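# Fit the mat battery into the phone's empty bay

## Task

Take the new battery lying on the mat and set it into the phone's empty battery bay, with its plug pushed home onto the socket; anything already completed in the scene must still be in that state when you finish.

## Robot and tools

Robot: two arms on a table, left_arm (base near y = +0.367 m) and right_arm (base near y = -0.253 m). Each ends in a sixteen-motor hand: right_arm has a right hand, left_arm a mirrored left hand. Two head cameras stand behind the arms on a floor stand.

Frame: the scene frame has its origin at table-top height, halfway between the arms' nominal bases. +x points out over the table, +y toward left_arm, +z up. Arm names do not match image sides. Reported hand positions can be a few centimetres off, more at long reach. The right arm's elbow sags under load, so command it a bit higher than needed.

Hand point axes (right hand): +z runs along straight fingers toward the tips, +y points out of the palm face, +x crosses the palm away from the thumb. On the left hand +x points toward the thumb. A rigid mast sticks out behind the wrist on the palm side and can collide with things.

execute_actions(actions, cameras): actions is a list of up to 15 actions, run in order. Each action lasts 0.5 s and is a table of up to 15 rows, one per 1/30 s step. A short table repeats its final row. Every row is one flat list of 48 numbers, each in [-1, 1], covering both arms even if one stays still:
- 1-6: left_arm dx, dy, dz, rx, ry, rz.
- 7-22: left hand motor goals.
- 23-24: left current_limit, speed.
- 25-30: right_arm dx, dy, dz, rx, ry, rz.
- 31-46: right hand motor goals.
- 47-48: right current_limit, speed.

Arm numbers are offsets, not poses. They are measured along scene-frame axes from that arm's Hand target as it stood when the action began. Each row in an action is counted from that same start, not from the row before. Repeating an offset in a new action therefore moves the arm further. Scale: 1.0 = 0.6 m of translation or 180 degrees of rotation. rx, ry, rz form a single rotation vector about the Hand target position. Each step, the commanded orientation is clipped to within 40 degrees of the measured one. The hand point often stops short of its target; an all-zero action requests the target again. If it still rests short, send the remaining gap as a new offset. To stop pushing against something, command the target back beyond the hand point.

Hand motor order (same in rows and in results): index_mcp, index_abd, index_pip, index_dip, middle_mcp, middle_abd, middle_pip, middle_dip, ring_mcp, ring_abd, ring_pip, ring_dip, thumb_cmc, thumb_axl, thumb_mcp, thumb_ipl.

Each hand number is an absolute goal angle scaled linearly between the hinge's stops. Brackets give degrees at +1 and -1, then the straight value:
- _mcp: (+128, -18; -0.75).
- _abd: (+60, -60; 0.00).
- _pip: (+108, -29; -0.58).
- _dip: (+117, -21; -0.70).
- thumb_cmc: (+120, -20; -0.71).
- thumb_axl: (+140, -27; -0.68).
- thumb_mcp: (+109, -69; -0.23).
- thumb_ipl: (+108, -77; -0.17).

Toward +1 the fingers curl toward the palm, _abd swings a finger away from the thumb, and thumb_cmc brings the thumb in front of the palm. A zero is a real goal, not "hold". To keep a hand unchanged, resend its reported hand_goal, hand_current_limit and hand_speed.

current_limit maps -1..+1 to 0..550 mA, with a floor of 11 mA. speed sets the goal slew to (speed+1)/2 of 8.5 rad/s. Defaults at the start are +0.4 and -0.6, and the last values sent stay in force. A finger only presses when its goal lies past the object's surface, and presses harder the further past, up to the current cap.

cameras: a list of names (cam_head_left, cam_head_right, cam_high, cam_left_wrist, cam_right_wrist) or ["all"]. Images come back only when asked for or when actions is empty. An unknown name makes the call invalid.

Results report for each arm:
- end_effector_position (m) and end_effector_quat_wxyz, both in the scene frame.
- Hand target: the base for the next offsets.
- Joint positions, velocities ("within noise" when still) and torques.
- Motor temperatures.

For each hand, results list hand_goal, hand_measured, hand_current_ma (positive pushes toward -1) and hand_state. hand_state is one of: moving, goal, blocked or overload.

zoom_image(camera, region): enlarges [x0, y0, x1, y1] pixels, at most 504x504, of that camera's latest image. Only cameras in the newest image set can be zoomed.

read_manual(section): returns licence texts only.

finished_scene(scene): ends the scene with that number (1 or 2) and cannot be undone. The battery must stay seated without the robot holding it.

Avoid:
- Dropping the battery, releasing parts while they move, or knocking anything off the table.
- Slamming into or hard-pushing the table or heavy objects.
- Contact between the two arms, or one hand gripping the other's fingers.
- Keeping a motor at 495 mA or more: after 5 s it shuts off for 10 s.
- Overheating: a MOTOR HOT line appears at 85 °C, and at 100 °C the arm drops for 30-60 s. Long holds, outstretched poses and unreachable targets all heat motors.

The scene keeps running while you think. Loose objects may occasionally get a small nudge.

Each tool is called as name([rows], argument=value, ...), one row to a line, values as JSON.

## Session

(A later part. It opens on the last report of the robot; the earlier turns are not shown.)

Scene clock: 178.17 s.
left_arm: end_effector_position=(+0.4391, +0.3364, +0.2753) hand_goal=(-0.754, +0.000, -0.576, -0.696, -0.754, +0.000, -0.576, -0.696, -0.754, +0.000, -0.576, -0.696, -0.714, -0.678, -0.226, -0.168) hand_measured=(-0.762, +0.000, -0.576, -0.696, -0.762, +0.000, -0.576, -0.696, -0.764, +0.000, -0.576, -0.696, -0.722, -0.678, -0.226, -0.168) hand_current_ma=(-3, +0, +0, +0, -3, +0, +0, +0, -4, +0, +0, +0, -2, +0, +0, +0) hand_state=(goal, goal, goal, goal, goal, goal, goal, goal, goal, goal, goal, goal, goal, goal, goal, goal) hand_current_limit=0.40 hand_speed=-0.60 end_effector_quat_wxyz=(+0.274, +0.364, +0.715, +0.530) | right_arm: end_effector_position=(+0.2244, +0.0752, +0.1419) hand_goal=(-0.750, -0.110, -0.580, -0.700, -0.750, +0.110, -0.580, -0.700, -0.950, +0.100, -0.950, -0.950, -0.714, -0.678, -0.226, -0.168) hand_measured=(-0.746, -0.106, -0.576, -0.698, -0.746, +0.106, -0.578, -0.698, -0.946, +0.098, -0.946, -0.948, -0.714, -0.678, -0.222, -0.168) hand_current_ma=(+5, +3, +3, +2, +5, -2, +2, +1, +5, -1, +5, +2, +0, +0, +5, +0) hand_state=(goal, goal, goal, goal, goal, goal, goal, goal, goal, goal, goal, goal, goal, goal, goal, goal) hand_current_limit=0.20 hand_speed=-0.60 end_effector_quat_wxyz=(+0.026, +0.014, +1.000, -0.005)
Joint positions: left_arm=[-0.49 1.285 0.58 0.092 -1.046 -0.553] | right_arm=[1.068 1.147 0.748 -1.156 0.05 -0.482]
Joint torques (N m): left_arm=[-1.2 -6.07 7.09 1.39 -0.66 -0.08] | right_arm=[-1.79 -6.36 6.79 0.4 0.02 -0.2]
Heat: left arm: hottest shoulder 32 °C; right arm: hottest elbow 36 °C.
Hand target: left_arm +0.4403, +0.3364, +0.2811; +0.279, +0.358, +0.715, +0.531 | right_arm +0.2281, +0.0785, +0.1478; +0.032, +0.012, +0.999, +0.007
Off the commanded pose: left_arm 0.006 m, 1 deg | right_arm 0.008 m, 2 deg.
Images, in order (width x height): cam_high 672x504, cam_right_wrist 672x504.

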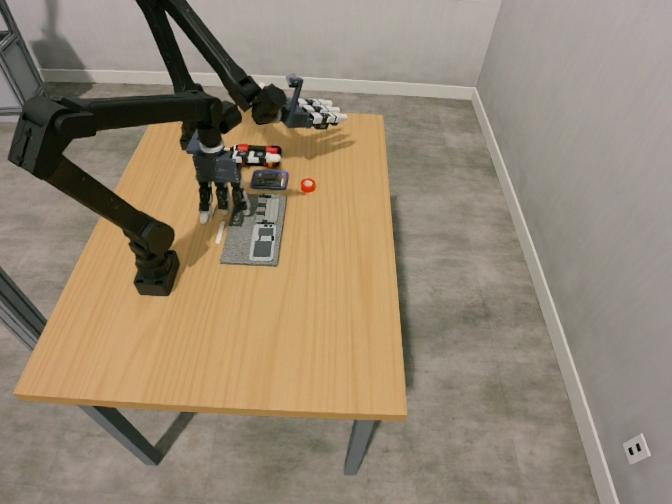

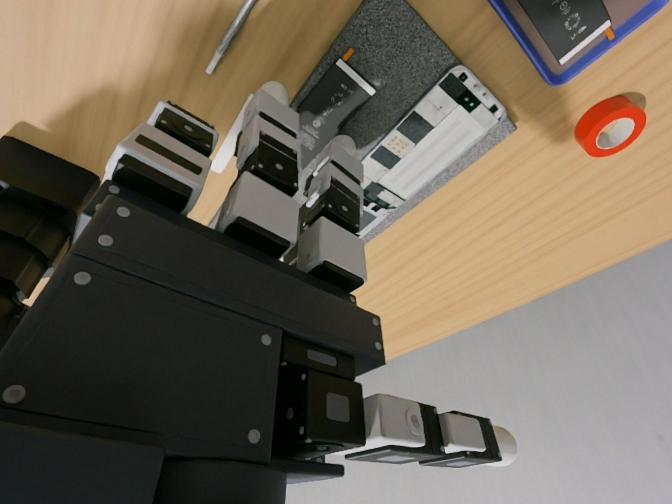

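execute_actions([
  [[0,0,0,0,0,0,-0.754,0,-0.576,-0.696,-0.754,0,-0.576,-0.696,-0.754,0,-0.576,-0.696,-0.714,-0.678,-0.226,-0.168,0.4,-0.6,0.01,0,-0.015,0,-0.0,0,-0.75,-0.11,-0.58,-0.70,-0.75,0.11,-0.58,-0.70,-0.95,0.1,-0.95,-0.95,-0.714,-0.678,-0.226,-0.168,0.2,-0.6]],
  [[0,0,0,0,0,0,-0.754,0,-0.576,-0.696,-0.754,0,-0.576,-0.696,-0.754,0,-0.576,-0.696,-0.714,-0.678,-0.226,-0.168,0.4,-0.6,0,0,-0.015,0,-0.0,0,-0.75,-0.11,-0.58,-0.70,-0.75,0.11,-0.58,-0.70,-0.95,0.1,-0.95,-0.95,-0.714,-0.678,-0.226,-0.168,0.2,-0.6]],
], cameras=["cam_right_wrist"])

execute_actions([
  [[0,0,0,0,0,0,-0.754,0,-0.576,-0.696,-0.754,0,-0.576,-0.696,-0.754,0,-0.576,-0.696,-0.714,-0.678,-0.226,-0.168,0.4,-0.6,0.0,0,0.02,0.01,-0.005,0,-0.75,-0.11,-0.58,-0.70,-0.75,0.11,-0.58,-0.70,-0.95,0.1,-0.95,-0.95,-0.714,-0.678,-0.226,-0.168,0.2,-0.6]],
], cameras=[])

Scene clock: 181.13 s.
left_arm: end_effector_position=(+0.4391, +0.3364, +0.2753) hand_goal=(-0.754, +0.000, -0.576, -0.696, -0.754, +0.000, -0.576, -0.696, -0.754, +0.000, -0.576, -0.696, -0.714, -0.678, -0.226, -0.168) hand_measured=(-0.762, +0.000, -0.576, -0.696, -0.762, +0.000, -0.576, -0.696, -0.764, +0.000, -0.576, -0.696, -0.722, -0.678, -0.226, -0.168) hand_current_ma=(-3, +0, +0, +0, -3, +0, +0, +0, -4, +0, +0, +0, -2, +0, +0, +0) hand_state=(goal, goal, goal, goal, goal, goal, goal, goal, goal, goal, goal, goal, goal, goal, goal, goal) hand_current_limit=0.40 hand_speed=-0.60 end_effector_quat_wxyz=(+0.274, +0.364, +0.715, +0.530) | right_arm: end_effector_position=(+0.2305, +0.0779, +0.1355) hand_goal=(-0.750, -0.110, -0.580, -0.700, -0.750, +0.110, -0.580, -0.700, -0.950, +0.100, -0.950, -0.950, -0.714, -0.678, -0.226, -0.168) hand_measured=(-0.750, -0.110, -0.580, -0.698, -0.748, +0.108, -0.578, -0.698, -0.946, +0.098, -0.946, -0.948, -0.714, -0.678, -0.222, -0.168) hand_current_ma=(+0, +0, +0, +1, +1, -1, +1, +1, +5, -1, +5, +2, +0, +0, +5, +0) hand_state=(goal, goal, goal, goal, goal, goal, goal, goal, goal, goal, goal, goal, goal, goal, goal, goal) hand_current_limit=0.20 hand_speed=-0.60 end_effector_quat_wxyz=(+0.033, +0.010, +0.999, +0.008)
Joint positions: left_arm=[-0.49 1.285 0.58 0.092 -1.046 -0.553] | right_arm=[1.051 1.153 0.726 -1.097 0.049 -0.506]
Joint torques (N m): left_arm=[-2.26 -6.53 7.2 1.28 -0.66 -0.05] | right_arm=[-1.38 -3.84 6.52 0.61 -0.02 -0.26]
Heat: left arm: hottest shoulder 32 °C; right arm: hottest elbow 36 °C.
Hand target: left_arm +0.4403, +0.3364, +0.2811; +0.279, +0.358, +0.715, +0.531 | right_arm +0.2341, +0.0785, +0.1298; +0.032, +0.012, +0.999, +0.007
Off the commanded pose: left_arm 0.006 m, 1 deg | right_arm 0.007 m, 0 deg.
Images, in order (width x height): cam_right_wrist 672x504.

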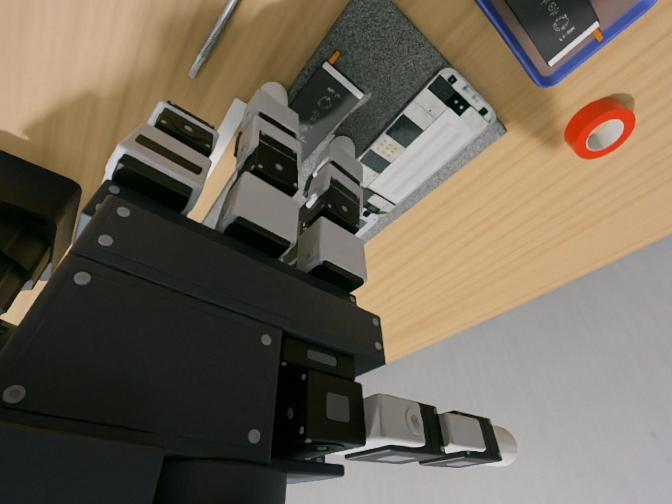

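Scene clock: 181.93 s.
left_arm: end_effector_position=(+0.4391, +0.3364, +0.2753) hand_goal=(-0.754, +0.000, -0.576, -0.696, -0.754, +0.000, -0.576, -0.696, -0.754, +0.000, -0.576, -0.696, -0.714, -0.678, -0.226, -0.168) hand_measured=(-0.762, +0.000, -0.576, -0.696, -0.762, +0.000, -0.576, -0.696, -0.764, +0.000, -0.576, -0.696, -0.722, -0.678, -0.226, -0.168) hand_current_ma=(-3, +0, +0, +0, -3, +0, +0, +0, -4, +0, +0, +0, -2, +0, +0, +0) hand_state=(goal, goal, goal, goal, goal, goal, goal, goal, goal, goal, goal, goal, goal, goal, goal, goal) hand_current_limit=0.40 hand_speed=-0.60 end_effector_quat_wxyz=(+0.274, +0.364, +0.715, +0.530) | right_arm: end_effector_position=(+0.2297, +0.0775, +0.1365) hand_goal=(-0.750, -0.110, -0.580, -0.700, -0.750, +0.110, -0.580, -0.700, -0.950, +0.100, -0.950, -0.950, -0.714, -0.678, -0.226, -0.168) hand_measured=(-0.750, -0.110, -0.580, -0.698, -0.748, +0.108, -0.578, -0.698, -0.946, +0.098, -0.946, -0.948, -0.714, -0.678, -0.222, -0.168) hand_current_ma=(+0, +0, +0, +1, +1, -1, +1, +1, +5, -1, +5, +2, +0, +0, +5, +0) hand_state=(goal, goal, goal, goal, goal, goal, goal, goal, goal, goal, goal, goal, goal, goal, goal, goal) hand_current_limit=0.20 hand_speed=-0.60 end_effector_quat_wxyz=(+0.034, +0.010, +0.999, +0.010)
Joint positions: left_arm=[-0.49 1.285 0.58 0.092 -1.046 -0.553] | right_arm=[1.052 1.147 0.723 -1.096 0.049 -0.505]
Joint torques (N m): left_arm=[-1.73 -6.18 7.04 1.07 -0.6 -0.06] | right_arm=[-1.67 -6.53 6.24 0.66 -0.11 -0.23]
Heat: left arm: hottest shoulder 32 °C; right arm: hottest elbow 36 °C.
Hand target: left_arm +0.4403, +0.3364, +0.2811; +0.279, +0.358, +0.715, +0.531 | right_arm +0.2341, +0.0785, +0.1418; +0.040, +0.012, +0.999, +0.023
Off the commanded pose: left_arm 0.006 m, 1 deg | right_arm 0.007 m, 2 deg.
No camera images: "cameras" was empty.

execute_actions([
  [[0,0,0,0,0,0,-0.754,0,-0.576,-0.696,-0.754,0,-0.576,-0.696,-0.754,0,-0.576,-0.696,-0.714,-0.678,-0.226,-0.168,0.4,-0.6,0.0,0,0,0.0,0,0,-0.75,-0.04,-0.58,-0.70,-0.75,0.04,-0.58,-0.70,-0.95,0.1,-0.95,-0.95,-0.714,-0.678,-0.226,-0.168,0.2,-0.9]],
  [[0,0,0,0,0,0,-0.754,0,-0.576,-0.696,-0.754,0,-0.576,-0.696,-0.754,0,-0.576,-0.696,-0.714,-0.678,-0.226,-0.168,0.4,-0.6,0.0,0,0,0.0,0,0,-0.75,0.06,-0.58,-0.70,-0.75,-0.06,-0.58,-0.70,-0.95,0.1,-0.95,-0.95,-0.714,-0.678,-0.226,-0.168,0.3,-0.9]],
], cameras=["cam_right_wrist"])

execute_actions([
  [[0,0,0,0,0,0,-0.754,0,-0.576,-0.696,-0.754,0,-0.576,-0.696,-0.754,0,-0.576,-0.696,-0.714,-0.678,-0.226,-0.168,0.4,-0.6,0.0,0,0.01,0.005,-0.0025,0,-0.75,0.1,-0.58,-0.70,-0.75,-0.1,-0.58,-0.70,-0.95,0.1,-0.95,-0.95,-0.714,-0.678,-0.226,-0.168,0.4,-0.9]],
], cameras=["cam_right_wrist"])

execute_actions([
  [[0,0,0,0,0,0,-0.754,0,-0.576,-0.696,-0.754,0,-0.576,-0.696,-0.754,0,-0.576,-0.696,-0.714,-0.678,-0.226,-0.168,0.4,-0.6,0.0,0,0.008,0.004,-0.002,0,-0.75,0.1,-0.58,-0.70,-0.75,-0.1,-0.58,-0.70,-0.95,0.1,-0.95,-0.95,-0.714,-0.678,-0.226,-0.168,0.4,-0.9]],
], cameras=["cam_right_wrist"])

Scene clock: 184.23 s.
left_arm: end_effector_position=(+0.4391, +0.3364, +0.2753) hand_goal=(-0.754, +0.000, -0.576, -0.696, -0.754, +0.000, -0.576, -0.696, -0.754, +0.000, -0.576, -0.696, -0.714, -0.678, -0.226, -0.168) hand_measured=(-0.762, +0.000, -0.576, -0.696, -0.762, +0.000, -0.576, -0.696, -0.764, +0.000, -0.576, -0.696, -0.722, -0.678, -0.226, -0.168) hand_current_ma=(-3, +0, +0, +0, -3, +0, +0, +0, -4, +0, +0, +0, -2, +0, +0, +0) hand_state=(goal, goal, goal, goal, goal, goal, goal, goal, goal, goal, goal, goal, goal, goal, goal, goal) hand_current_limit=0.40 hand_speed=-0.60 end_effector_quat_wxyz=(+0.274, +0.364, +0.715, +0.530) | right_arm: end_effector_position=(+0.2311, +0.0773, +0.1372) hand_goal=(-0.750, +0.060, -0.580, -0.700, -0.750, -0.060, -0.580, -0.700, -0.950, +0.100, -0.950, -0.950, -0.714, -0.678, -0.226, -0.168) hand_measured=(-0.750, -0.054, -0.580, -0.698, -0.750, +0.054, -0.580, -0.698, -0.946, +0.098, -0.946, -0.948, -0.714, -0.678, -0.222, -0.168) hand_current_ma=(+0, -320, +0, +1, +0, +314, +0, +1, +5, -1, +5, +2, +0, +0, +5, +0) hand_state=(goal, blocked, goal, goal, goal, blocked, goal, goal, goal, goal, goal, goal, goal, goal, goal, goal) hand_current_limit=0.30 hand_speed=-0.90 end_effector_quat_wxyz=(+0.034, +0.013, +0.999, +0.012)
Joint positions: left_arm=[-0.49 1.285 0.58 0.092 -1.046 -0.553] | right_arm=[1.049 1.146 0.723 -1.094 0.049 -0.503]
Joint torques (N m): left_arm=[-1.14 -6.59 7.02 1.09 -0.65 -0.08] | right_arm=[-1.55 -6.48 6.58 0.58 -0.11 -0.19]
Heat: left arm: hottest shoulder 32 °C; right arm: hottest elbow 36 °C.
Hand target: left_arm +0.4403, +0.3364, +0.2811; +0.279, +0.358, +0.715, +0.531 | right_arm +0.2341, +0.0785, +0.1418; +0.040, +0.012, +0.999, +0.023
Off the commanded pose: left_arm 0.006 m, 1 deg | right_arm 0.006 m, 1 deg.
Images, in order (width x height): cam_right_wrist 672x504.

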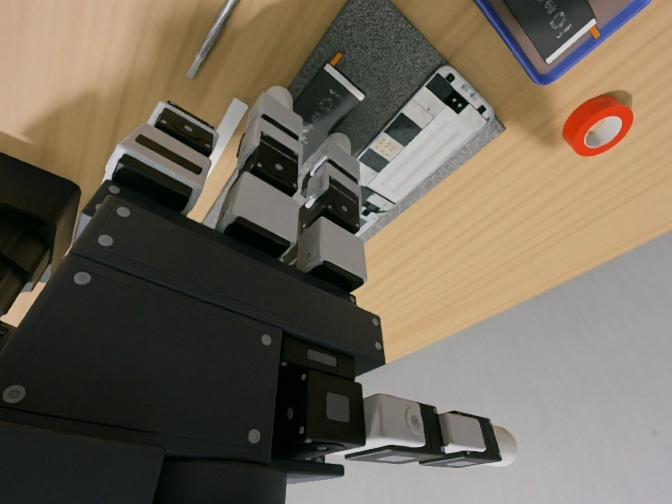

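Scene clock: 185.03 s.
left_arm: end_effector_position=(+0.4391, +0.3364, +0.2753) hand_goal=(-0.754, +0.000, -0.576, -0.696, -0.754, +0.000, -0.576, -0.696, -0.754, +0.000, -0.576, -0.696, -0.714, -0.678, -0.226, -0.168) hand_measured=(-0.762, +0.000, -0.576, -0.696, -0.762, +0.000, -0.576, -0.696, -0.764, +0.000, -0.576, -0.696, -0.722, -0.678, -0.226, -0.168) hand_current_ma=(-3, +0, +0, +0, -3, +0, +0, +0, -4, +0, +0, +0, -2, +0, +0, +0) hand_state=(goal, goal, goal, goal, goal, goal, goal, goal, goal, goal, goal, goal, goal, goal, goal, goal) hand_current_limit=0.40 hand_speed=-0.60 end_effector_quat_wxyz=(+0.274, +0.364, +0.715, +0.530) | right_arm: end_effector_position=(+0.2287, +0.0792, +0.1443) hand_goal=(-0.750, +0.100, -0.580, -0.700, -0.750, -0.100, -0.580, -0.700, -0.950, +0.100, -0.950, -0.950, -0.714, -0.678, -0.226, -0.168) hand_measured=(-0.754, +0.026, -0.582, -0.700, -0.762, +0.016, -0.586, -0.704, -0.946, +0.098, -0.946, -0.948, -0.714, -0.678, -0.222, -0.168) hand_current_ma=(-4, -178, -2, +0, -20, +326, -8, -3, +5, -1, +5, +2, +0, +0, +5, +0) hand_state=(goal, blocked, goal, goal, goal, blocked, goal, goal, goal, goal, goal, goal, goal, goal, goal, goal) hand_current_limit=0.40 hand_speed=-0.90 end_effector_quat_wxyz=(+0.037, +0.011, +0.999, +0.021)
Joint positions: left_arm=[-0.49 1.285 0.58 0.092 -1.046 -0.553] | right_arm=[1.056 1.126 0.723 -1.094 0.044 -0.501]
Joint torques (N m): left_arm=[-1.14 -6.95 7.15 1.14 -0.68 -0.07] | right_arm=[-1.96 -5.77 6.63 0.73 0.08 -0.25]
Heat: left arm: hottest shoulder 32 °C; right arm: hottest elbow 36 °C.
Hand target: left_arm +0.4403, +0.3364, +0.2811; +0.279, +0.358, +0.715, +0.531 | right_arm +0.2341, +0.0785, +0.1478; +0.044, +0.012, +0.999, +0.030
Off the commanded pose: left_arm 0.006 m, 1 deg | right_arm 0.006 m, 1 deg.
Images, in order (width x height): cam_right_wrist 672x504.

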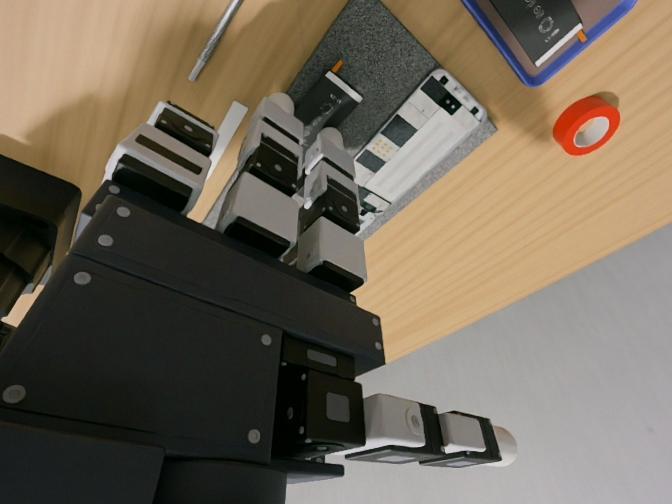

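Scene clock: 185.83 s.
left_arm: end_effector_position=(+0.4391, +0.3364, +0.2753) hand_goal=(-0.754, +0.000, -0.576, -0.696, -0.754, +0.000, -0.576, -0.696, -0.754, +0.000, -0.576, -0.696, -0.714, -0.678, -0.226, -0.168) hand_measured=(-0.762, +0.000, -0.576, -0.696, -0.762, +0.000, -0.576, -0.696, -0.764, +0.000, -0.576, -0.696, -0.722, -0.678, -0.226, -0.168) hand_current_ma=(-3, +0, +0, +0, -3, +0, +0, +0, -4, +0, +0, +0, -2, +0, +0, +0) hand_state=(goal, goal, goal, goal, goal, goal, goal, goal, goal, goal, goal, goal, goal, goal, goal, goal) hand_current_limit=0.40 hand_speed=-0.60 end_effector_quat_wxyz=(+0.274, +0.364, +0.715, +0.530) | right_arm: end_effector_position=(+0.2278, +0.0786, +0.1473) hand_goal=(-0.750, +0.100, -0.580, -0.700, -0.750, -0.100, -0.580, -0.700, -0.950, +0.100, -0.950, -0.950, -0.714, -0.678, -0.226, -0.168) hand_measured=(-0.752, +0.044, -0.582, -0.700, -0.760, -0.008, -0.586, -0.704, -0.946, +0.098, -0.946, -0.948, -0.714, -0.678, -0.222, -0.168) hand_current_ma=(-1, -122, -2, +0, -16, +240, -8, -3, +5, -1, +5, +2, +0, +0, +5, +0) hand_state=(goal, blocked, goal, goal, goal, blocked, goal, goal, goal, goal, goal, goal, goal, goal, goal, goal) hand_current_limit=0.40 hand_speed=-0.90 end_effector_quat_wxyz=(+0.038, +0.011, +0.999, +0.026)
Joint positions: left_arm=[-0.49 1.285 0.58 0.092 -1.046 -0.553] | right_arm=[1.056 1.113 0.72 -1.094 0.041 -0.501]
Joint torques (N m): left_arm=[-1.85 -7.24 7.12 1.07 -0.62 -0.05] | right_arm=[-1.32 -6.18 6.93 0.64 0.13 -0.27]
Heat: left arm: hottest shoulder 32 °C; right arm: hottest elbow 36 °C.
Hand target: left_arm +0.4403, +0.3364, +0.2811; +0.279, +0.358, +0.715, +0.531 | right_arm +0.2341, +0.0785, +0.1526; +0.047, +0.013, +0.998, +0.037
Off the commanded pose: left_arm 0.006 m, 1 deg | right_arm 0.008 m, 2 deg.
Images, in order (width x height): cam_right_wrist 672x504.

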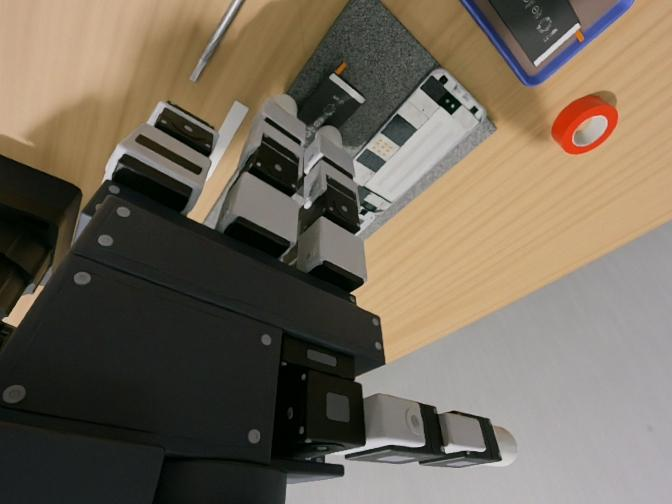

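execute_actions(actions=[])

Scene clock: 187.83 s.
left_arm: end_effector_position=(+0.4391, +0.3364, +0.2753) hand_goal=(-0.754, +0.000, -0.576, -0.696, -0.754, +0.000, -0.576, -0.696, -0.754, +0.000, -0.576, -0.696, -0.714, -0.678, -0.226, -0.168) hand_measured=(-0.762, +0.000, -0.576, -0.696, -0.762, +0.000, -0.576, -0.696, -0.764, +0.000, -0.576, -0.696, -0.722, -0.678, -0.226, -0.168) hand_current_ma=(-3, +0, +0, +0, -3, +0, +0, +0, -4, +0, +0, +0, -2, +0, +0, +0) hand_state=(goal, goal, goal, goal, goal, goal, goal, goal, goal, goal, goal, goal, goal, goal, goal, goal) hand_current_limit=0.40 hand_speed=-0.60 end_effector_quat_wxyz=(+0.274, +0.364, +0.715, +0.530) | right_arm: end_effector_position=(+0.2278, +0.0786, +0.1473) hand_goal=(-0.750, +0.100, -0.580, -0.700, -0.750, -0.100, -0.580, -0.700, -0.950, +0.100, -0.950, -0.950, -0.714, -0.678, -0.226, -0.168) hand_measured=(-0.752, +0.044, -0.582, -0.700, -0.760, -0.008, -0.586, -0.704, -0.946, +0.098, -0.946, -0.948, -0.714, -0.678, -0.222, -0.168) hand_current_ma=(-1, -122, -2, +0, -16, +240, -8, -3, +5, -1, +5, +2, +0, +0, +5, +0) hand_state=(goal, blocked, goal, goal, goal, blocked, goal, goal, goal, goal, goal, goal, goal, goal, goal, goal) hand_current_limit=0.40 hand_speed=-0.90 end_effector_quat_wxyz=(+0.038, +0.011, +0.999, +0.026)
Joint positions: left_arm=[-0.49 1.285 0.58 0.092 -1.046 -0.553] | right_arm=[1.056 1.113 0.72 -1.094 0.041 -0.501]
Joint velocities: within noise
Joint torques (N m): left_arm=[-1.61 -6.01 7.17 1.25 -0.64 -0.08] | right_arm=[-1.38 -5.83 6.84 0.62 0.11 -0.26]
Motor temperatures (°C): left_arm=[29 32 30 32 32 28] | right_arm=[29 25 36 33 28 28]
Heat: left arm: hottest shoulder 32 °C; right arm: hottest elbow 36 °C.
Hand target: left_arm +0.4403, +0.3364, +0.2811; +0.279, +0.358, +0.715, +0.531 | right_arm +0.2341, +0.0785, +0.1526; +0.047, +0.013, +0.998, +0.037
Off the commanded pose: left_arm 0.006 m, 1 deg | right_arm 0.008 m, 2 deg.

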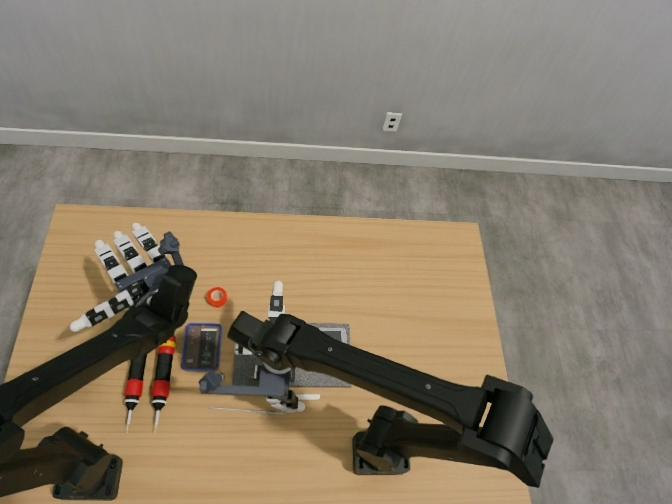

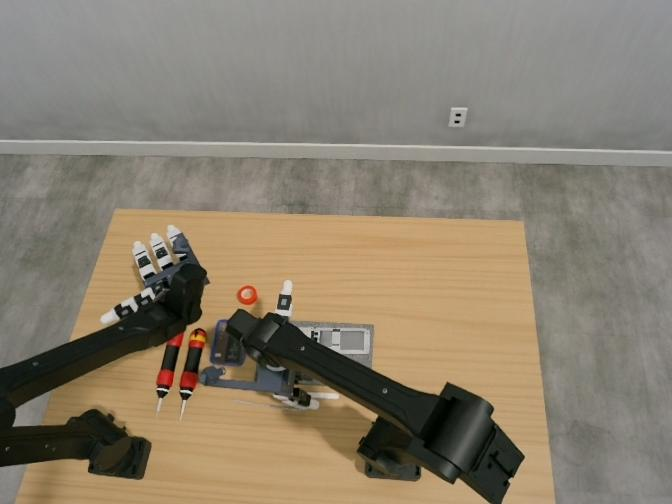

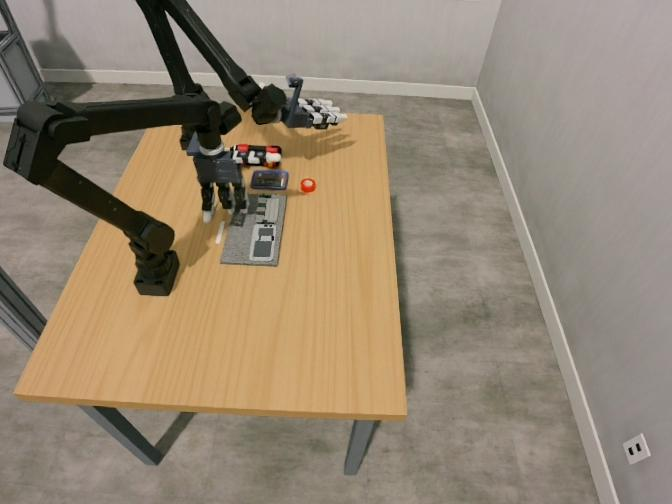

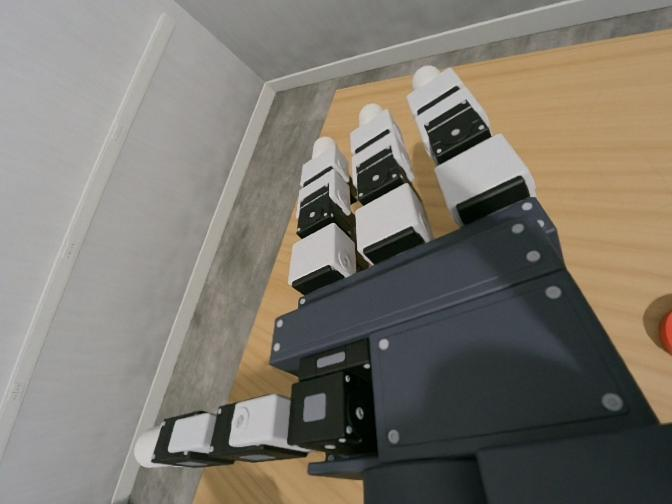

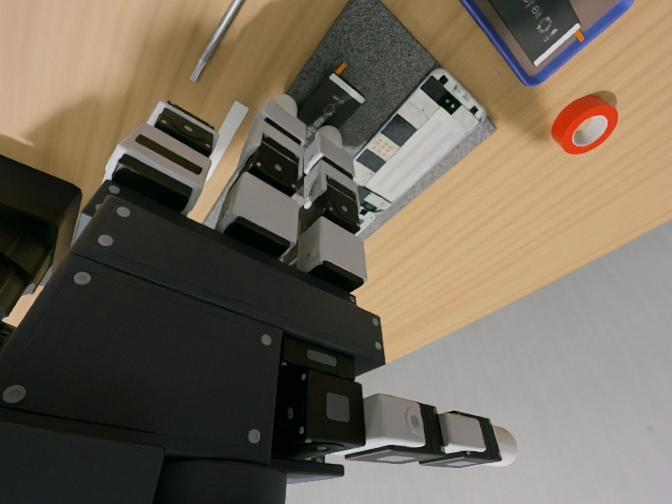

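zoom_image(camera="cam_right_wrist", region=[240, 40, 440, 200])

zoom_image(camera="cam_high", region=[190, 170, 290, 240])

Scaled by 2.520 from the camera's 672x504 image, which has a finer 960x720 frame.

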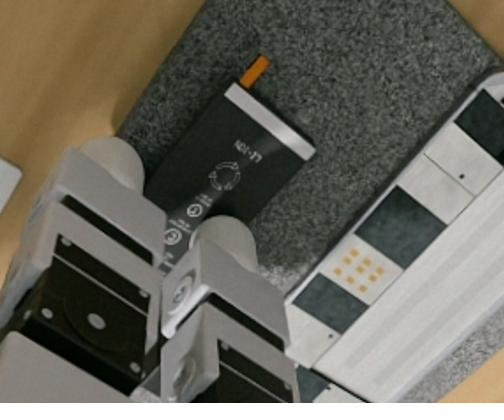

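Scaled by 5.040 from the camera's 672x504 image, which has a finer 960x720 frame.

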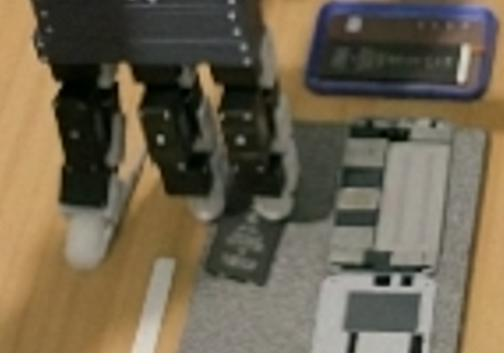

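execute_actions([
  [[0,0,0,0,0,0,-0.754,0,-0.576,-0.696,-0.754,0,-0.576,-0.696,-0.754,0,-0.576,-0.696,-0.714,-0.678,-0.226,-0.168,0.4,-0.6,0,0,0.007,0.003,-0.001,0,-0.75,0.1,-0.58,-0.70,-0.75,-0.1,-0.58,-0.70,-0.95,0.1,-0.95,-0.95,-0.714,-0.678,-0.226,-0.168,0.4,-0.9],[0,0,0,0,0,0,-0.754,0,-0.576,-0.696,-0.754,0,-0.576,-0.696,-0.754,0,-0.576,-0.696,-0.714,-0.678,-0.226,-0.168,0.4,-0.6,0,0,0.014,0.005,-0.002,0,-0.75,0.1,-0.58,-0.70,-0.75,-0.1,-0.58,-0.70,-0.95,0.1,-0.95,-0.95,-0.714,-0.678,-0.226,-0.168,0.4,-0.9]],
], cameras=["cam_high","cam_right_wrist"])

zoom_image(camera="cam_right_wrist", region=[240, 40, 440, 200])

zoom_image(camera="cam_high", region=[190, 170, 290, 240])

Scene clock: 190.10 s.
left_arm: end_effector_position=(+0.4391, +0.3364, +0.2753) hand_goal=(-0.754, +0.000, -0.576, -0.696, -0.754, +0.000, -0.576, -0.696, -0.754, +0.000, -0.576, -0.696, -0.714, -0.678, -0.226, -0.168) hand_measured=(-0.762, +0.000, -0.576, -0.696, -0.762, +0.000, -0.576, -0.696, -0.764, +0.000, -0.576, -0.696, -0.722, -0.678, -0.226, -0.168) hand_current_ma=(-3, +0, +0, +0, -3, +0, +0, +0, -4, +0, +0, +0, -2, +0, +0, +0) hand_state=(goal, goal, goal, goal, goal, goal, goal, goal, goal, goal, goal, goal, goal, goal, goal, goal) hand_current_limit=0.40 hand_speed=-0.60 end_effector_quat_wxyz=(+0.274, +0.364, +0.715, +0.530) | right_arm: end_effector_position=(+0.2283, +0.0786, +0.1532) hand_goal=(-0.750, +0.100, -0.580, -0.700, -0.750, -0.100, -0.580, -0.700, -0.950, +0.100, -0.950, -0.950, -0.714, -0.678, -0.226, -0.168) hand_measured=(-0.750, +0.074, -0.582, -0.700, -0.754, -0.060, -0.584, -0.704, -0.946, +0.098, -0.946, -0.948, -0.714, -0.678, -0.222, -0.168) hand_current_ma=(-1, -42, -2, +0, -6, +75, -5, -3, +5, -1, +5, +2, +0, +0, +5, +0) hand_state=(goal, blocked, goal, goal, goal, blocked, goal, goal, goal, goal, goal, goal, goal, goal, goal, goal) hand_current_limit=0.40 hand_speed=-0.90 end_effector_quat_wxyz=(+0.042, +0.011, +0.998, +0.034)
Joint positions: left_arm=[-0.49 1.285 0.58 0.092 -1.046 -0.553] | right_arm=[1.054 1.097 0.72 -1.094 0.041 -0.503]
Joint torques (N m): left_arm=[-1.49 -6.71 7.19 1.1 -0.65 -0.05] | right_arm=[-1.79 -5.77 7.16 0.36 0.09 -0.3]
Heat: left arm: hottest shoulder 32 °C; right arm: hottest elbow 36 °C.
Hand target: left_arm +0.4403, +0.3364, +0.2811; +0.279, +0.358, +0.715, +0.531 | right_arm +0.2341, +0.0785, +0.1610; +0.050, +0.013, +0.998, +0.045
Off the commanded pose: left_arm 0.006 m, 1 deg | right_arm 0.010 m, 2 deg.
Images, in order (width x height): cam_high 672x504, cam_right_wrist 672x504.

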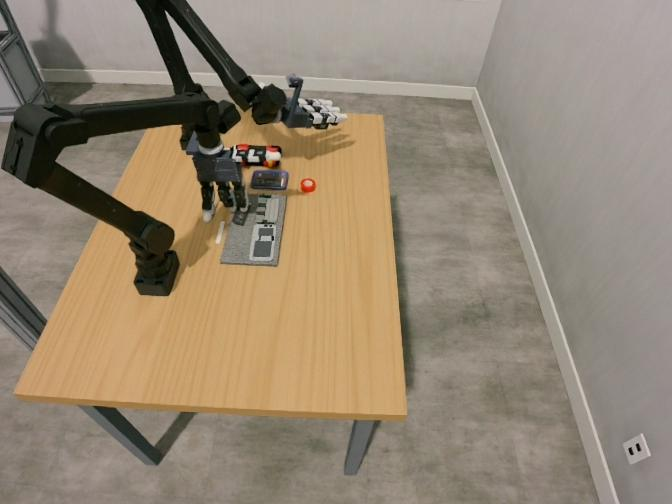

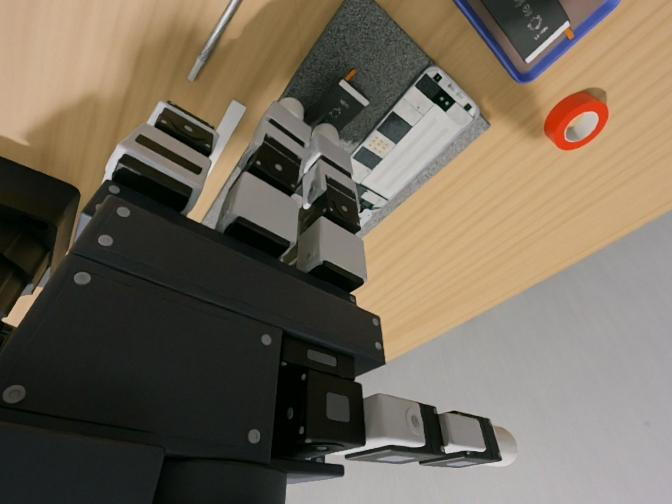

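Scaled by 2.520 from the camera's 672x504 image, which has a finer 960x720 frame.

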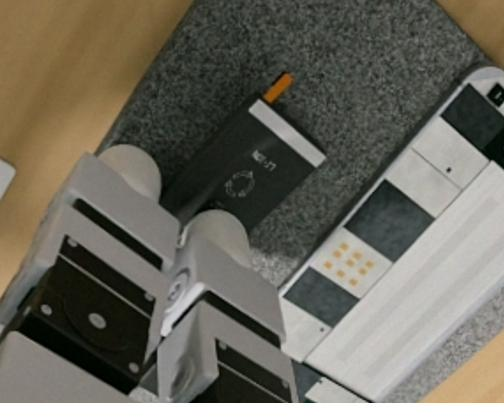

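Scaled by 5.040 from the camera's 672x504 image, which has a finer 960x720 frame.

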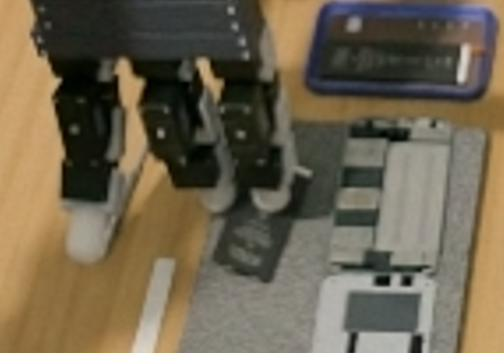

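execute_actions([
  [[0,0,0,0,0,0,-0.754,0,-0.576,-0.696,-0.754,0,-0.576,-0.696,-0.754,0,-0.576,-0.696,-0.714,-0.678,-0.226,-0.168,0.4,-0.6,0,0,0.012,0.003,-0.001,0,-0.75,0.1,-0.58,-0.70,-0.75,-0.1,-0.58,-0.70,-0.95,0.1,-0.95,-0.95,-0.714,-0.678,-0.226,-0.168,0.4,-0.9],[0,0,0,0,0,0,-0.754,0,-0.576,-0.696,-0.754,0,-0.576,-0.696,-0.754,0,-0.576,-0.696,-0.714,-0.678,-0.226,-0.168,0.4,-0.6,0,0,0.024,0.003,-0.002,0,-0.75,0.1,-0.58,-0.70,-0.75,-0.1,-0.58,-0.70,-0.95,0.1,-0.95,-0.95,-0.714,-0.678,-0.226,-0.168,0.4,-0.9]],
], cameras=["cam_high","cam_right_wrist"])

zoom_image(camera="cam_right_wrist", region=[240, 40, 440, 200])

zoom_image(camera="cam_high", region=[190, 170, 290, 240])

Scene clock: 191.97 s.
left_arm: end_effector_position=(+0.4391, +0.3364, +0.2753) hand_goal=(-0.754, +0.000, -0.576, -0.696, -0.754, +0.000, -0.576, -0.696, -0.754, +0.000, -0.576, -0.696, -0.714, -0.678, -0.226, -0.168) hand_measured=(-0.762, +0.000, -0.576, -0.696, -0.762, +0.000, -0.576, -0.696, -0.764, +0.000, -0.576, -0.696, -0.722, -0.678, -0.226, -0.168) hand_current_ma=(-3, +0, +0, +0, -3, +0, +0, +0, -4, +0, +0, +0, -2, +0, +0, +0) hand_state=(goal, goal, goal, goal, goal, goal, goal, goal, goal, goal, goal, goal, goal, goal, goal, goal) hand_current_limit=0.40 hand_speed=-0.60 end_effector_quat_wxyz=(+0.274, +0.364, +0.715, +0.530) | right_arm: end_effector_position=(+0.2258, +0.0743, +0.1589) hand_goal=(-0.750, +0.100, -0.580, -0.700, -0.750, -0.100, -0.580, -0.700, -0.950, +0.100, -0.950, -0.950, -0.714, -0.678, -0.226, -0.168) hand_measured=(-0.750, +0.094, -0.582, -0.700, -0.752, -0.092, -0.582, -0.702, -0.946, +0.098, -0.946, -0.948, -0.714, -0.678, -0.222, -0.168) hand_current_ma=(+0, -6, -1, +0, -1, +10, -2, -3, +5, -1, +5, +2, +0, +0, +5, +0) hand_state=(goal, goal, goal, goal, goal, goal, goal, goal, goal, goal, goal, goal, goal, goal, goal, goal) hand_current_limit=0.40 hand_speed=-0.90 end_effector_quat_wxyz=(+0.043, +0.011, +0.998, +0.034)
Joint positions: left_arm=[-0.49 1.285 0.58 0.092 -1.046 -0.553] | right_arm=[1.054 1.074 0.72 -1.116 0.041 -0.503]
Joint torques (N m): left_arm=[-0.91 -6.24 7.17 1.18 -0.67 -0.11] | right_arm=[-1.49 -5.89 8.68 0.05 0.05 -0.21]
Heat: left arm: hottest shoulder 32 °C; right arm: hottest elbow 36 °C.
Hand target: left_arm +0.4403, +0.3364, +0.2811; +0.279, +0.358, +0.715, +0.531 | right_arm +0.2341, +0.0785, +0.1754; +0.053, +0.013, +0.997, +0.049
Off the commanded pose: left_arm 0.006 m, 1 deg | right_arm 0.019 m, 2 deg.
Images, in order (width x height): cam_high 672x504, cam_right_wrist 672x504.

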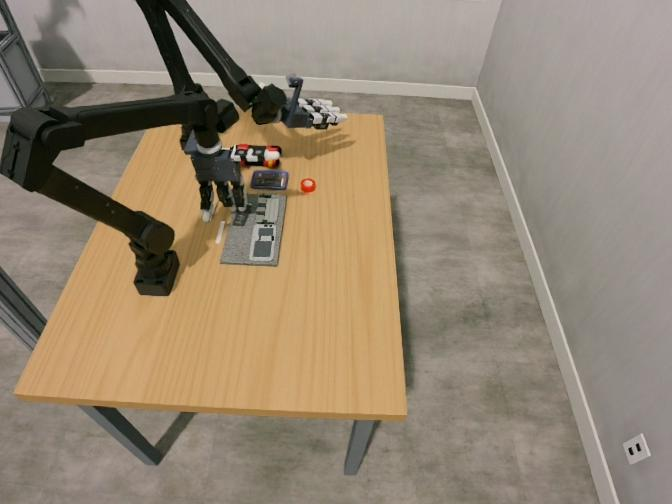

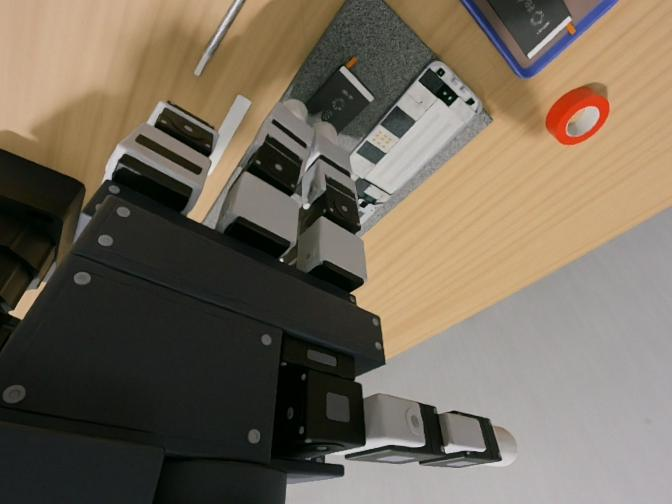

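Scaled by 2.520 from the camera's 672x504 image, which has a finer 960x720 frame.

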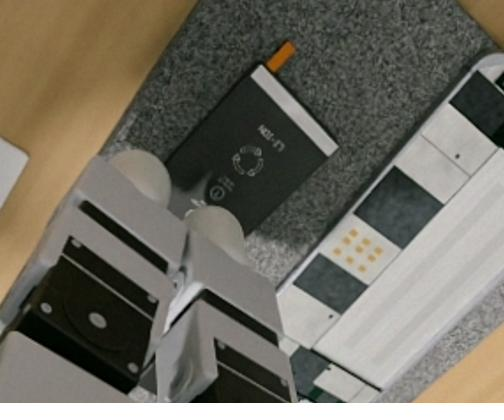

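Scaled by 5.040 from the camera's 672x504 image, which has a finer 960x720 frame.

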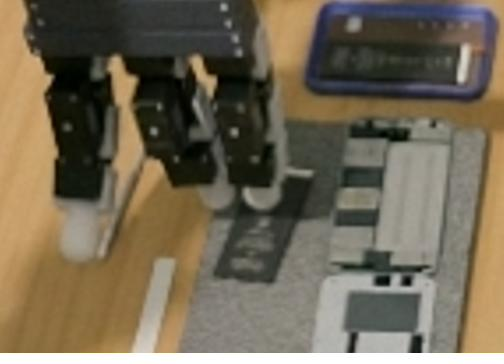

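zoom_image(camera="cam_right_wrist", region=[330, 30, 510, 230])

Scaled by 2.520 from the camera's 672x504 image, which has a finer 960x720 frame.

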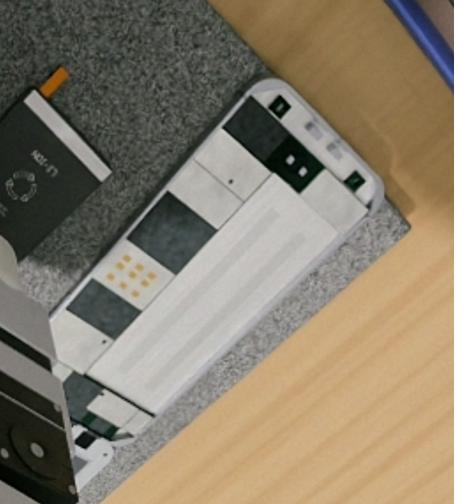

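execute_actions([
  [[0,0,0,0,0,0,-0.754,0,-0.576,-0.696,-0.754,0,-0.576,-0.696,-0.754,0,-0.576,-0.696,-0.714,-0.678,-0.226,-0.168,0.4,-0.6,0,0,0,-0.013,0.007,0,-0.75,-0.11,-0.58,-0.70,-0.75,0.11,-0.58,-0.70,-0.95,0.1,-0.95,-0.95,-0.714,-0.678,-0.226,-0.168,0.4,-0.8],[0,0,0,0,0,0,-0.754,0,-0.576,-0.696,-0.754,0,-0.576,-0.696,-0.754,0,-0.576,-0.696,-0.714,-0.678,-0.226,-0.168,0.4,-0.6,0.018,-0.012,0,-0.027,0.013,0,-0.75,-0.11,-0.58,-0.70,-0.75,0.11,-0.58,-0.70,-0.95,0.1,-0.95,-0.95,-0.714,-0.678,-0.226,-0.168,0.4,-0.8]],
], cameras=["cam_high","cam_right_wrist"])

zoom_image(camera="cam_right_wrist", region=[240, 20, 500, 220])

zoom_image(camera="cam_high", region=[190, 160, 300, 270])

Scene clock: 205.33 s.
left_arm: end_effector_position=(+0.4391, +0.3364, +0.2753) hand_goal=(-0.754, +0.000, -0.576, -0.696, -0.754, +0.000, -0.576, -0.696, -0.754, +0.000, -0.576, -0.696, -0.714, -0.678, -0.226, -0.168) hand_measured=(-0.762, +0.000, -0.576, -0.696, -0.762, +0.000, -0.576, -0.696, -0.764, +0.000, -0.576, -0.696, -0.722, -0.678, -0.226, -0.168) hand_current_ma=(-3, +0, +0, +0, -3, +0, +0, +0, -4, +0, +0, +0, -2, +0, +0, +0) hand_state=(goal, goal, goal, goal, goal, goal, goal, goal, goal, goal, goal, goal, goal, goal, goal, goal) hand_current_limit=0.40 hand_speed=-0.60 end_effector_quat_wxyz=(+0.274, +0.364, +0.715, +0.530) | right_arm: end_effector_position=(+0.2313, +0.0564, +0.1547) hand_goal=(-0.750, -0.110, -0.580, -0.700, -0.750, +0.110, -0.580, -0.700, -0.950, +0.100, -0.950, -0.950, -0.714, -0.678, -0.226, -0.168) hand_measured=(-0.750, -0.106, -0.582, -0.700, -0.750, +0.106, -0.582, -0.702, -0.946, +0.098, -0.946, -0.948, -0.714, -0.678, -0.222, -0.168) hand_current_ma=(+0, +3, -1, +0, +0, -3, -1, -3, +5, -1, +5, +2, +0, +0, +5, +0) hand_state=(goal, goal, goal, goal, goal, goal, goal, goal, goal, goal, goal, goal, goal, goal, goal, goal) hand_current_limit=0.40 hand_speed=-0.80 end_effector_quat_wxyz=(+0.020, +0.013, +1.000, -0.008)
Joint positions: left_arm=[-0.49 1.285 0.58 0.092 -1.046 -0.553] | right_arm=[1.006 1.101 0.754 -1.217 0.042 -0.544]
Joint torques (N m): left_arm=[-1.32 -6.01 7.34 1.36 -0.67 -0.11] | right_arm=[-1.32 -3.66 10.86 -0.18 0.25 -0.28]
Heat: left arm: hottest shoulder 32 °C; right arm: hottest elbow 36 °C.
Hand target: left_arm +0.4403, +0.3364, +0.2811; +0.279, +0.358, +0.715, +0.531 | right_arm +0.2449, +0.0713, +0.1754; +0.033, +0.012, +0.999, +0.007
Off the commanded pose: left_arm 0.006 m, 1 deg | right_arm 0.029 m, 2 deg.
Images, in order (width x height): cam_high 672x504, cam_right_wrist 672x504.

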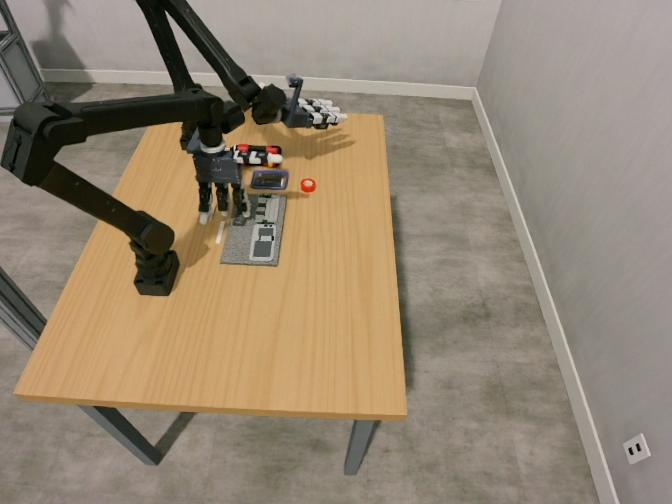

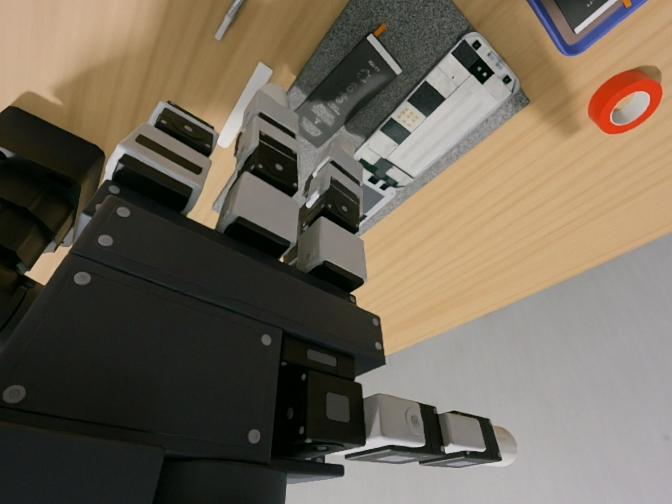

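Scaled by 1.938 from the camera's 672x504 image, which has a finer 960x720 frame.

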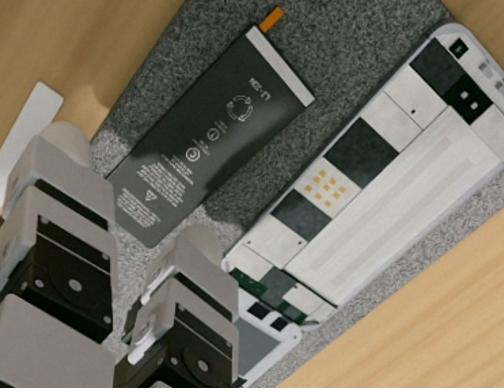

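Scaled by 4.582 from the camera's 672x504 image, which has a finer 960x720 frame.

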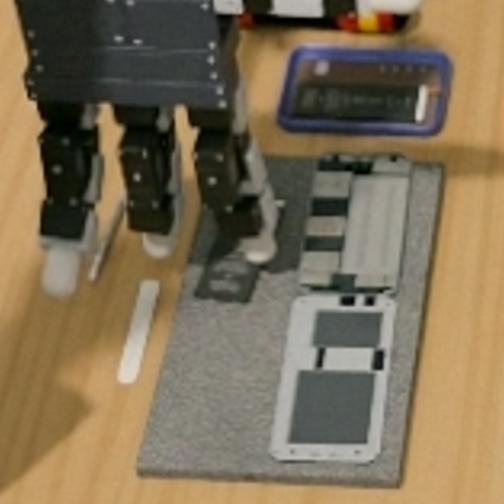

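execute_actions([
  [[0,0,0,0,0,0,-0.754,0,-0.576,-0.696,-0.754,0,-0.576,-0.696,-0.754,0,-0.576,-0.696,-0.714,-0.678,-0.226,-0.168,0.4,-0.6,0,0.01,-0.01,0.0,0.0,0,-0.75,-0.11,-0.58,-0.70,-0.75,0.11,-0.58,-0.70,-0.95,0.1,-0.95,-0.95,-0.714,-0.678,-0.226,-0.168,0.4,-0.8]],
  [[0,0,0,0,0,0,-0.754,0,-0.576,-0.696,-0.754,0,-0.576,-0.696,-0.754,0,-0.576,-0.696,-0.714,-0.678,-0.226,-0.168,0.4,-0.6,0,0.0,0,0.0,0.0,0,-0.75,-0.11,-0.58,-0.70,-0.75,0.11,-0.58,-0.70,-0.95,0.1,-0.95,-0.95,-0.714,-0.678,-0.226,-0.168,0.4,-0.8]],
], cameras=["cam_right_wrist"])

Scene clock: 208.17 s.
left_arm: end_effector_position=(+0.4391, +0.3364, +0.2753) hand_goal=(-0.754, +0.000, -0.576, -0.696, -0.754, +0.000, -0.576, -0.696, -0.754, +0.000, -0.576, -0.696, -0.714, -0.678, -0.226, -0.168) hand_measured=(-0.762, +0.000, -0.576, -0.696, -0.762, +0.000, -0.576, -0.696, -0.764, +0.000, -0.576, -0.696, -0.722, -0.678, -0.226, -0.168) hand_current_ma=(-3, +0, +0, +0, -3, +0, +0, +0, -4, +0, +0, +0, -2, +0, +0, +0) hand_state=(goal, goal, goal, goal, goal, goal, goal, goal, goal, goal, goal, goal, goal, goal, goal, goal) hand_current_limit=0.40 hand_speed=-0.60 end_effector_quat_wxyz=(+0.274, +0.364, +0.715, +0.530) | right_arm: end_effector_position=(+0.2316, +0.0568, +0.1478) hand_goal=(-0.750, -0.110, -0.580, -0.700, -0.750, +0.110, -0.580, -0.700, -0.950, +0.100, -0.950, -0.950, -0.714, -0.678, -0.226, -0.168) hand_measured=(-0.750, -0.106, -0.582, -0.700, -0.750, +0.106, -0.582, -0.702, -0.946, +0.098, -0.946, -0.948, -0.714, -0.678, -0.222, -0.168) hand_current_ma=(+0, +3, -1, +0, +0, -3, -1, -3, +5, -1, +5, +2, +0, +0, +5, +0) hand_state=(goal, goal, goal, goal, goal, goal, goal, goal, goal, goal, goal, goal, goal, goal, goal, goal) hand_current_limit=0.40 hand_speed=-0.80 end_effector_quat_wxyz=(+0.015, +0.013, +1.000, -0.016)
Joint positions: left_arm=[-0.49 1.285 0.58 0.092 -1.046 -0.553] | right_arm=[1.006 1.123 0.754 -1.214 0.042 -0.544]
Joint torques (N m): left_arm=[-1.38 -6.53 7.1 1.13 -0.65 -0.05] | right_arm=[-1.85 -4.66 10.73 0.49 0.25 -0.17]
Heat: left arm: hottest shoulder 32 °C; right arm: hottest elbow 36 °C.
Hand target: left_arm +0.4403, +0.3364, +0.2811; +0.279, +0.358, +0.715, +0.531 | right_arm +0.2449, +0.0773, +0.1694; +0.033, +0.012, +0.999, +0.007
Off the commanded pose: left_arm 0.006 m, 1 deg | right_arm 0.033 m, 3 deg.
Images, in order (width x height): cam_right_wrist 672x504.

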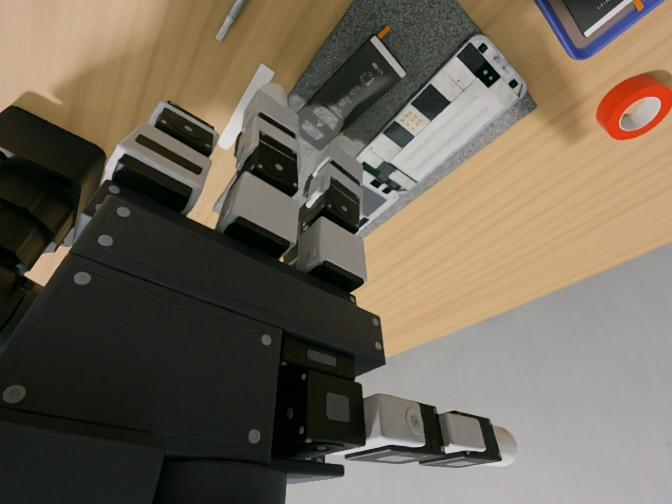

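execute_actions([
  [[0,0,0,0,0,0,-0.754,0,-0.576,-0.696,-0.754,0,-0.576,-0.696,-0.754,0,-0.576,-0.696,-0.714,-0.678,-0.226,-0.168,0.4,-0.6,0,0.015,0.01,0.0,0.0,0,-0.75,-0.11,-0.58,-0.70,-0.75,0.11,-0.58,-0.70,-0.95,0.1,-0.95,-0.95,-0.714,-0.678,-0.226,-0.168,0.4,-0.8]],
  [[0,0,0,0,0,0,-0.754,0,-0.576,-0.696,-0.754,0,-0.576,-0.696,-0.754,0,-0.576,-0.696,-0.714,-0.678,-0.226,-0.168,0.4,-0.6,0,0.0,0,0.0,0.0,0,-0.75,-0.11,-0.58,-0.70,-0.75,0.11,-0.58,-0.70,-0.95,0.1,-0.95,-0.95,-0.714,-0.678,-0.226,-0.168,0.4,-0.8]],
], cameras=[])

Scene clock: 210.13 s.
left_arm: end_effector_position=(+0.4391, +0.3364, +0.2753) hand_goal=(-0.754, +0.000, -0.576, -0.696, -0.754, +0.000, -0.576, -0.696, -0.754, +0.000, -0.576, -0.696, -0.714, -0.678, -0.226, -0.168) hand_measured=(-0.762, +0.000, -0.576, -0.696, -0.762, +0.000, -0.576, -0.696, -0.764, +0.000, -0.576, -0.696, -0.722, -0.678, -0.226, -0.168) hand_current_ma=(-3, +0, +0, +0, -3, +0, +0, +0, -4, +0, +0, +0, -2, +0, +0, +0) hand_state=(goal, goal, goal, goal, goal, goal, goal, goal, goal, goal, goal, goal, goal, goal, goal, goal) hand_current_limit=0.40 hand_speed=-0.60 end_effector_quat_wxyz=(+0.274, +0.364, +0.715, +0.530) | right_arm: end_effector_position=(+0.2368, +0.0666, +0.1560) hand_goal=(-0.750, -0.110, -0.580, -0.700, -0.750, +0.110, -0.580, -0.700, -0.950, +0.100, -0.950, -0.950, -0.714, -0.678, -0.226, -0.168) hand_measured=(-0.750, -0.106, -0.582, -0.700, -0.750, +0.106, -0.582, -0.702, -0.946, +0.098, -0.946, -0.948, -0.714, -0.678, -0.222, -0.168) hand_current_ma=(+0, +3, -1, +0, +0, -3, -1, -3, +5, -1, +5, +2, +0, +0, +5, +0) hand_state=(goal, goal, goal, goal, goal, goal, goal, goal, goal, goal, goal, goal, goal, goal, goal, goal) hand_current_limit=0.40 hand_speed=-0.80 end_effector_quat_wxyz=(+0.019, +0.013, +1.000, -0.010)
Joint positions: left_arm=[-0.49 1.285 0.58 0.092 -1.046 -0.553] | right_arm=[1.01 1.136 0.783 -1.214 0.042 -0.541]
Joint torques (N m): left_arm=[-1.9 -7.06 7.04 1.07 -0.71 -0.08] | right_arm=[0.15 -4.19 10.93 0.03 0.29 -0.12]
Heat: left arm: hottest shoulder 32 °C; right arm: hottest elbow 36 °C.
Hand target: left_arm +0.4403, +0.3364, +0.2811; +0.279, +0.358, +0.715, +0.531 | right_arm +0.2449, +0.0863, +0.1754; +0.033, +0.012, +0.999, +0.007
Off the commanded pose: left_arm 0.006 m, 1 deg | right_arm 0.029 m, 2 deg.
No camera images: "cameras" was empty.


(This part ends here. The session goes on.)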